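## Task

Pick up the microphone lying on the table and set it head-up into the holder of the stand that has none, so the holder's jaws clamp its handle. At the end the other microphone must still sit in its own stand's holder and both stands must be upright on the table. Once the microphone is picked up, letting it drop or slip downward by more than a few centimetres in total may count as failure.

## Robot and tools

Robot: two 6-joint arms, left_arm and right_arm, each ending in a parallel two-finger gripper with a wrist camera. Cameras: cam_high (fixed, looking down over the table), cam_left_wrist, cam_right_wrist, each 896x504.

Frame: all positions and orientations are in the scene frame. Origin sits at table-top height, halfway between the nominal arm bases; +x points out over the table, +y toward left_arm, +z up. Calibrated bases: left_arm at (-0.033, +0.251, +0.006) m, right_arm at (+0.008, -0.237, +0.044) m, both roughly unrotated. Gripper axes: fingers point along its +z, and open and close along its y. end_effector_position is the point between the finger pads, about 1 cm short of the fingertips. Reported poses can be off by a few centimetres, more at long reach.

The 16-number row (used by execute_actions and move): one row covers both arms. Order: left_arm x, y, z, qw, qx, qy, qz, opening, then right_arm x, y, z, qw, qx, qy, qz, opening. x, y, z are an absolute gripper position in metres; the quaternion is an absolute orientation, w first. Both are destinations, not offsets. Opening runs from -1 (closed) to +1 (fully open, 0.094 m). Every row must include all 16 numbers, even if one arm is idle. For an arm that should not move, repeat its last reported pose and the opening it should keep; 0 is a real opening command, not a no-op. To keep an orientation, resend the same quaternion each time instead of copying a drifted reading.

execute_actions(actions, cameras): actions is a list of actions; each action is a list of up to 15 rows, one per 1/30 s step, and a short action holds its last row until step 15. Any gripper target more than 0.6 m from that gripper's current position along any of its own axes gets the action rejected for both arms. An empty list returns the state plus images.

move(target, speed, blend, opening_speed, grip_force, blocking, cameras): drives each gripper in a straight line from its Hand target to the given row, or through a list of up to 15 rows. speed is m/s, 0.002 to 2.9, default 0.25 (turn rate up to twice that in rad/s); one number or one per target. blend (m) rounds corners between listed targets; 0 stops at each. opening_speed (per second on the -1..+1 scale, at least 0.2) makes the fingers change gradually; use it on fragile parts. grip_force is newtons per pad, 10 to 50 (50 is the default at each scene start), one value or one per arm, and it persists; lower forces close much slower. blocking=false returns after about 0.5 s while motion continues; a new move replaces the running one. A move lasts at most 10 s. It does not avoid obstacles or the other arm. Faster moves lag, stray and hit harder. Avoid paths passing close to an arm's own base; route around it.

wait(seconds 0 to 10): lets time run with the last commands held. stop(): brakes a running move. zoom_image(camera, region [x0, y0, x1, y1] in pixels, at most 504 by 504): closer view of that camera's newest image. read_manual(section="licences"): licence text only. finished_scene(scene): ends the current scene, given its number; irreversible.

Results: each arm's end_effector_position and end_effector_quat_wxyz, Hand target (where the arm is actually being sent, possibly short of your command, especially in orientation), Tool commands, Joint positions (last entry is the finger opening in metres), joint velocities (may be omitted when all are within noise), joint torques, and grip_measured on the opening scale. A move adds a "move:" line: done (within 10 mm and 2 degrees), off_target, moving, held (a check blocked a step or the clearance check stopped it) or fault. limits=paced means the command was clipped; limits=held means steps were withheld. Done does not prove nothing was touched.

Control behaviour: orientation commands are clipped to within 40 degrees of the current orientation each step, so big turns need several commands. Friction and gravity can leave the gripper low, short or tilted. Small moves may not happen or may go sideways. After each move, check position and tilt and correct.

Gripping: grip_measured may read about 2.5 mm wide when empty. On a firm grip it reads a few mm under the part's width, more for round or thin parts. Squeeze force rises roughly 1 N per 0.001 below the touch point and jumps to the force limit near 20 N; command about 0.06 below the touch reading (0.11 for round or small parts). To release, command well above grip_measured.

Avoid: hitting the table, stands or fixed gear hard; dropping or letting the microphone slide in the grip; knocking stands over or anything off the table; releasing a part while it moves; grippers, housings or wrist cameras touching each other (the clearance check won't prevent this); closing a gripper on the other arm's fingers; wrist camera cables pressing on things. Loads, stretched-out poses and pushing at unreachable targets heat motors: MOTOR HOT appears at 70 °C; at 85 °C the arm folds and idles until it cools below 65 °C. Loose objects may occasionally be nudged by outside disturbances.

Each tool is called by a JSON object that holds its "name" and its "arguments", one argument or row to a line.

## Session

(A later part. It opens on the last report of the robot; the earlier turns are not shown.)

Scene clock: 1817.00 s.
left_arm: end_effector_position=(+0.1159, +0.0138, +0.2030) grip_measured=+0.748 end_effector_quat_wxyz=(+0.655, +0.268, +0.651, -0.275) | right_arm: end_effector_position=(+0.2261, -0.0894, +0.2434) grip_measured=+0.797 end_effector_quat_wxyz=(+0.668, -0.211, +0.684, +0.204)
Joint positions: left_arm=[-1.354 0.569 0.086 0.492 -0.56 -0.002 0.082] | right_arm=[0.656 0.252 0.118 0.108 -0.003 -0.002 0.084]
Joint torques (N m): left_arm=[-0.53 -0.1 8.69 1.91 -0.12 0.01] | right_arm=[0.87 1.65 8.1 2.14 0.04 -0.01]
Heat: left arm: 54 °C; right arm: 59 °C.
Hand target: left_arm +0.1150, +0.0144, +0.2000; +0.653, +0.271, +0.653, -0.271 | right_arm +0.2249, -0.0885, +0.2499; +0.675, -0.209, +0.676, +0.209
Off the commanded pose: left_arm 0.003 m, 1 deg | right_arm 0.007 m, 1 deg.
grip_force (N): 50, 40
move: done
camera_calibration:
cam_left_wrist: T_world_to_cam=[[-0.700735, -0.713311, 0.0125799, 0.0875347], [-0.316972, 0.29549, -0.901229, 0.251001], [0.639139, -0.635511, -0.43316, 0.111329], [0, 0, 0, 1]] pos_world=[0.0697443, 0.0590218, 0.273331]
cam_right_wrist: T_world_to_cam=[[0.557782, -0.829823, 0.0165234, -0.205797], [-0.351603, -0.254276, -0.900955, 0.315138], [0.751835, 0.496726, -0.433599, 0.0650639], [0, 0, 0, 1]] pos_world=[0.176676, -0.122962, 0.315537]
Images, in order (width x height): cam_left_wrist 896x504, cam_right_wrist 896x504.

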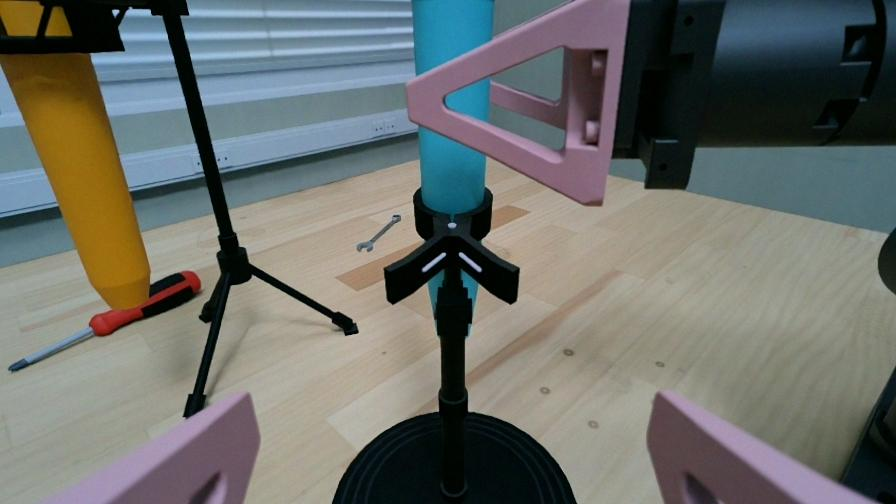

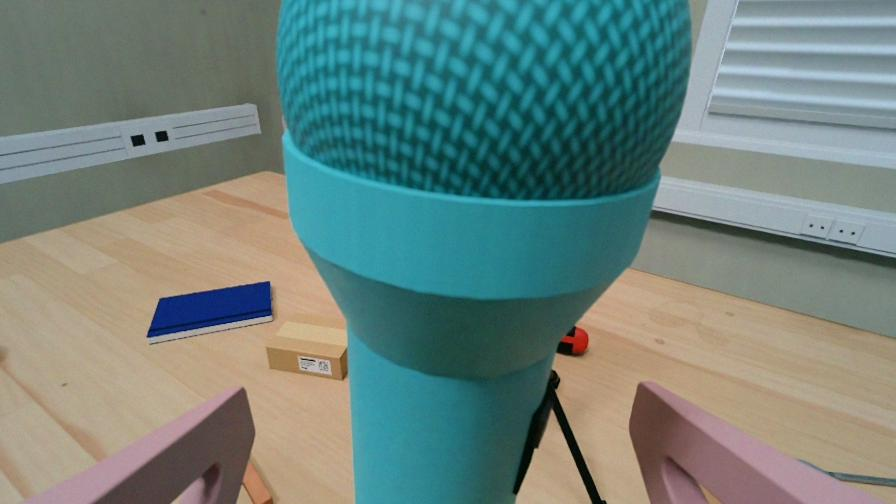

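{"name": "move", "arguments": {
  "target": [
    [0.115,0.0145,0.20,0.6533,0.2706,0.6533,-0.2706,0.75,0.2085,-0.0997,0.256,0.6755,-0.2091,0.6755,0.2091,0.9],
    [0.115,0.0145,0.20,0.6533,0.2706,0.6533,-0.2706,0.75,0.192,-0.111,0.30,0.6755,-0.2091,0.6755,0.2091,0.9]
  ],
  "speed": 0.05,
  "blend": 0.005,
  "cameras": ["cam_left_wrist","cam_right_wrist"]
}}

Scene clock: 1823.43 s.
left_arm: end_effector_position=(+0.1159, +0.0138, +0.2030) grip_measured=+0.748 end_effector_quat_wxyz=(+0.655, +0.268, +0.651, -0.275) | right_arm: end_effector_position=(+0.1955, -0.1101, +0.2825) grip_measured=+0.897 end_effector_quat_wxyz=(+0.662, -0.213, +0.690, +0.203)
Joint positions: left_arm=[-1.354 0.569 0.086 0.492 -0.56 -0.002 0.082] | right_arm=[0.656 0.06 0.316 -0.298 -0.003 -0.002 0.089]
Joint torques (N m): left_arm=[-0.53 -0.12 8.62 1.93 -0.13 0.04] | right_arm=[0.76 3.06 10.41 2.08 0.03 0]
Heat: left arm: 53 °C; right arm: 58 °C.
Hand target: left_arm +0.1150, +0.0144, +0.2000; +0.653, +0.271, +0.653, -0.271 | right_arm +0.1917, -0.1113, +0.2998; +0.676, -0.209, +0.675, +0.209
Off the commanded pose: left_arm 0.003 m, 1 deg | right_arm 0.018 m, 2 deg.
grip_force (N): 50, 40
move: off_target (right_arm)
camera_calibration:
cam_left_wrist: T_world_to_cam=[[-0.700735, -0.713311, 0.0125799, 0.0875347], [-0.316972, 0.29549, -0.901229, 0.251001], [0.639139, -0.635511, -0.43316, 0.111329], [0, 0, 0, 1]] pos_world=[0.0697443, 0.0590218, 0.273331]
cam_right_wrist: T_world_to_cam=[[0.557992, -0.82968, 0.0165937, -0.206581], [-0.364106, -0.262746, -0.893528, 0.333689], [0.745702, 0.49254, -0.448702, 0.120298], [0, 0, 0, 1]] pos_world=[0.147062, -0.142972, 0.355566]
Images, in order (width x height): cam_left_wrist 896x504, cam_right_wrist 896x504.

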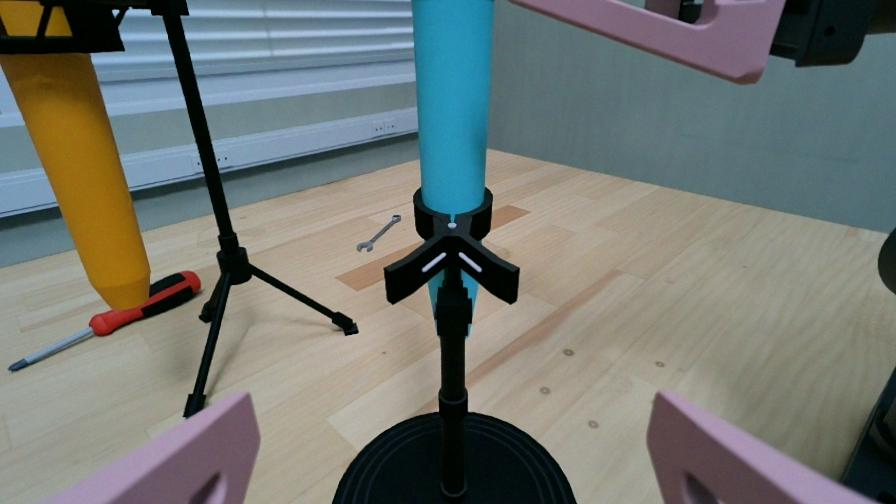

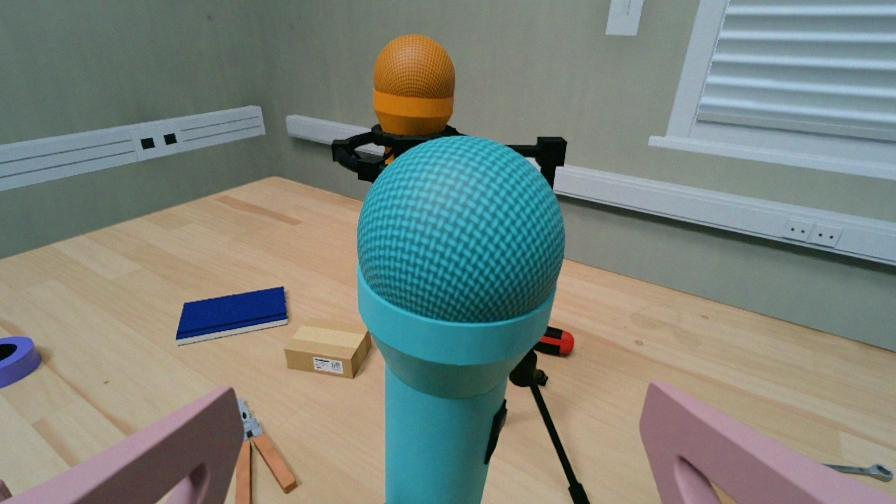

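{"name": "move", "arguments": {
  "target": [
    [0.115,0.0145,0.20,0.6533,0.2706,0.6533,-0.2706,0.75,0.185,-0.116,0.34,0.6755,-0.2091,0.6755,0.2091,0.9],
    [0.09,0.04,0.25,0.6533,0.2706,0.6533,-0.2706,0.75,0.165,-0.1295,0.40,0.6755,-0.2091,0.6755,0.2091,0.9]
  ],
  "speed": 0.1,
  "blend": 0.01,
  "cameras": ["all"]
}}

Scene clock: 1829.50 s.
left_arm: end_effector_position=(+0.0904, +0.0382, +0.2378) grip_measured=+0.748 end_effector_quat_wxyz=(+0.651, +0.281, +0.655, -0.262) | right_arm: end_effector_position=(+0.1660, -0.1299, +0.3899) grip_measured=+0.897 end_effector_quat_wxyz=(+0.670, -0.210, +0.681, +0.205)
Joint positions: left_arm=[-1.574 0.292 0.238 0.033 -0.779 0.008 0.082] | right_arm=[0.656 0.229 0.767 -0.554 -0.003 -0.002 0.089]
Joint torques (N m): left_arm=[-0.4 1.36 12.23 1.85 -0.11 -0.1] | right_arm=[0.58 5.42 8.77 2.03 0.01 0]
Heat: left arm: 54 °C; right arm: 59 °C.
Hand target: left_arm +0.0901, +0.0401, +0.2498; +0.653, +0.271, +0.653, -0.271 | right_arm +0.1649, -0.1297, +0.3998; +0.676, -0.209, +0.675, +0.209
Off the commanded pose: left_arm 0.012 m, 2 deg | right_arm 0.010 m, 1 deg.
grip_force (N): 50, 40
move: off_target (left_arm)
camera_calibration:
cam_left_wrist: T_world_to_cam=[[-0.701294, -0.712659, -0.0174617, 0.0938435], [-0.312321, 0.329175, -0.891122, 0.262903], [0.640814, -0.619485, -0.453427, 0.162254], [0, 0, 0, 1]] pos_world=[0.0439472, 0.0808514, 0.309488]
cam_right_wrist: T_world_to_cam=[[0.557625, -0.829927, 0.0165783, -0.208371], [-0.345325, -0.250091, -0.904547, 0.41653], [0.754854, 0.498673, -0.426052, 0.190697], [0, 0, 0, 1]] pos_world=[0.116083, -0.163858, 0.461472]

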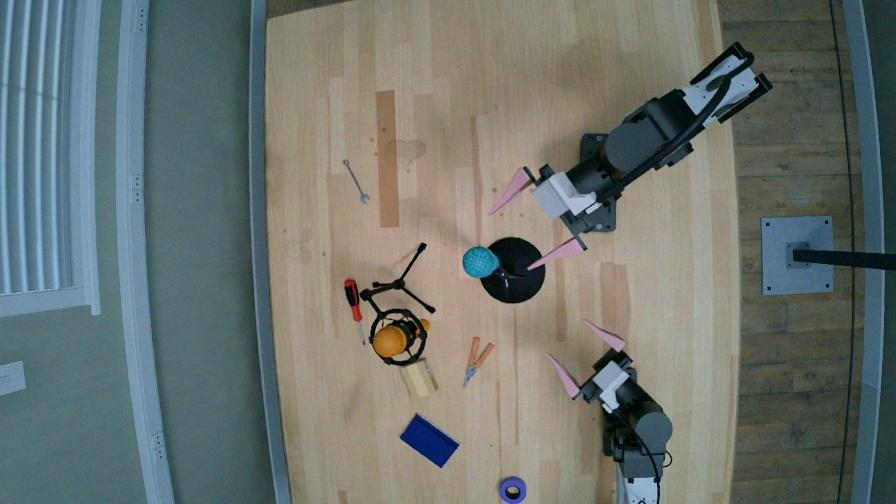

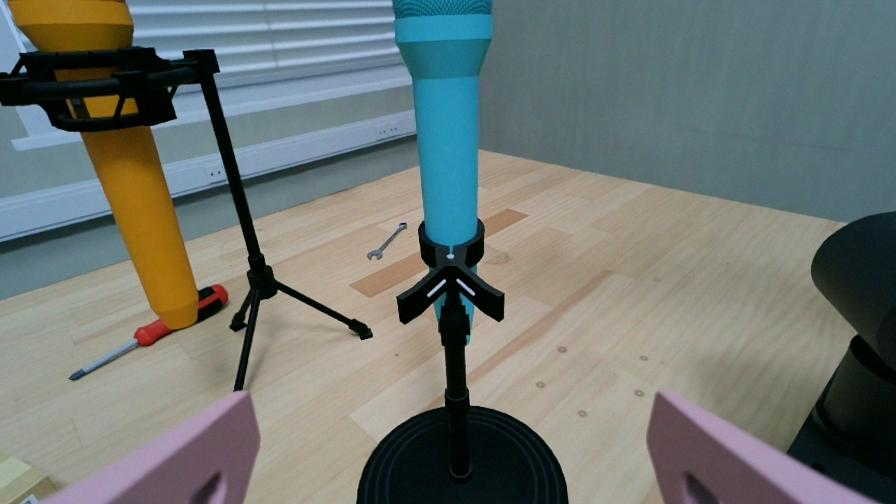

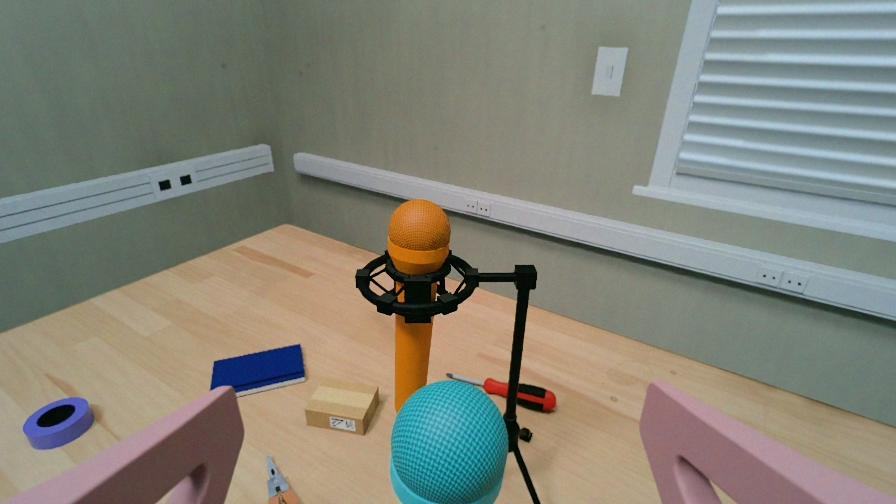

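{"name": "execute_actions", "arguments": {
  "actions": [],
  "cameras": []
}}

{"name": "zoom_image", "arguments": {
  "camera": "cam_left_wrist",
  "region": [340, 0, 580, 504]
}}

Scene clock: 1832.90 s.
left_arm: end_effector_position=(+0.0905, +0.0382, +0.2377) grip_measured=+0.748 end_effector_quat_wxyz=(+0.651, +0.281, +0.655, -0.262) | right_arm: end_effector_position=(+0.1660, -0.1299, +0.3899) grip_measured=+0.897 end_effector_quat_wxyz=(+0.670, -0.210, +0.681, +0.205)
Joint positions: left_arm=[-1.574 0.292 0.238 0.032 -0.779 0.008 0.082] | right_arm=[0.656 0.229 0.767 -0.554 -0.003 -0.002 0.089]
Joint velocities: within noise
Joint torques (N m): left_arm=[-0.43 1.28 12.29 1.83 -0.15 -0.08] | right_arm=[0.58 5.44 8.77 2.04 0.01 -0.01]
Heat: left arm: 55 °C; right arm: 59 °C.
Hand target: left_arm +0.0901, +0.0401, +0.2498; +0.653, +0.271, +0.653, -0.271 | right_arm +0.1649, -0.1297, +0.3998; +0.676, -0.209, +0.675, +0.209
Tool commands: left_gripper/opening=+0.75 right_gripper/opening=+0.9
Off the commanded pose: left_arm 0.012 m, 2 deg | right_arm 0.010 m, 1 deg.
grip_force (N): 50, 40
No camera images: "cameras" was empty.

Scaled by 1.000.
This view is cut from an older image: the scene may have changed since it was taken.

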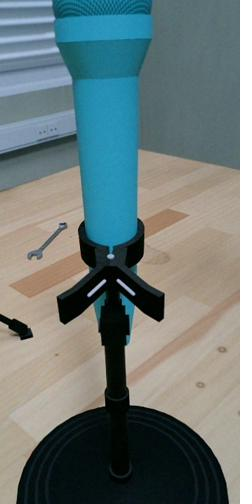

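{"name": "finished_scene", "arguments": {
  "scene": 2
}}

The scene is finished: the task was done.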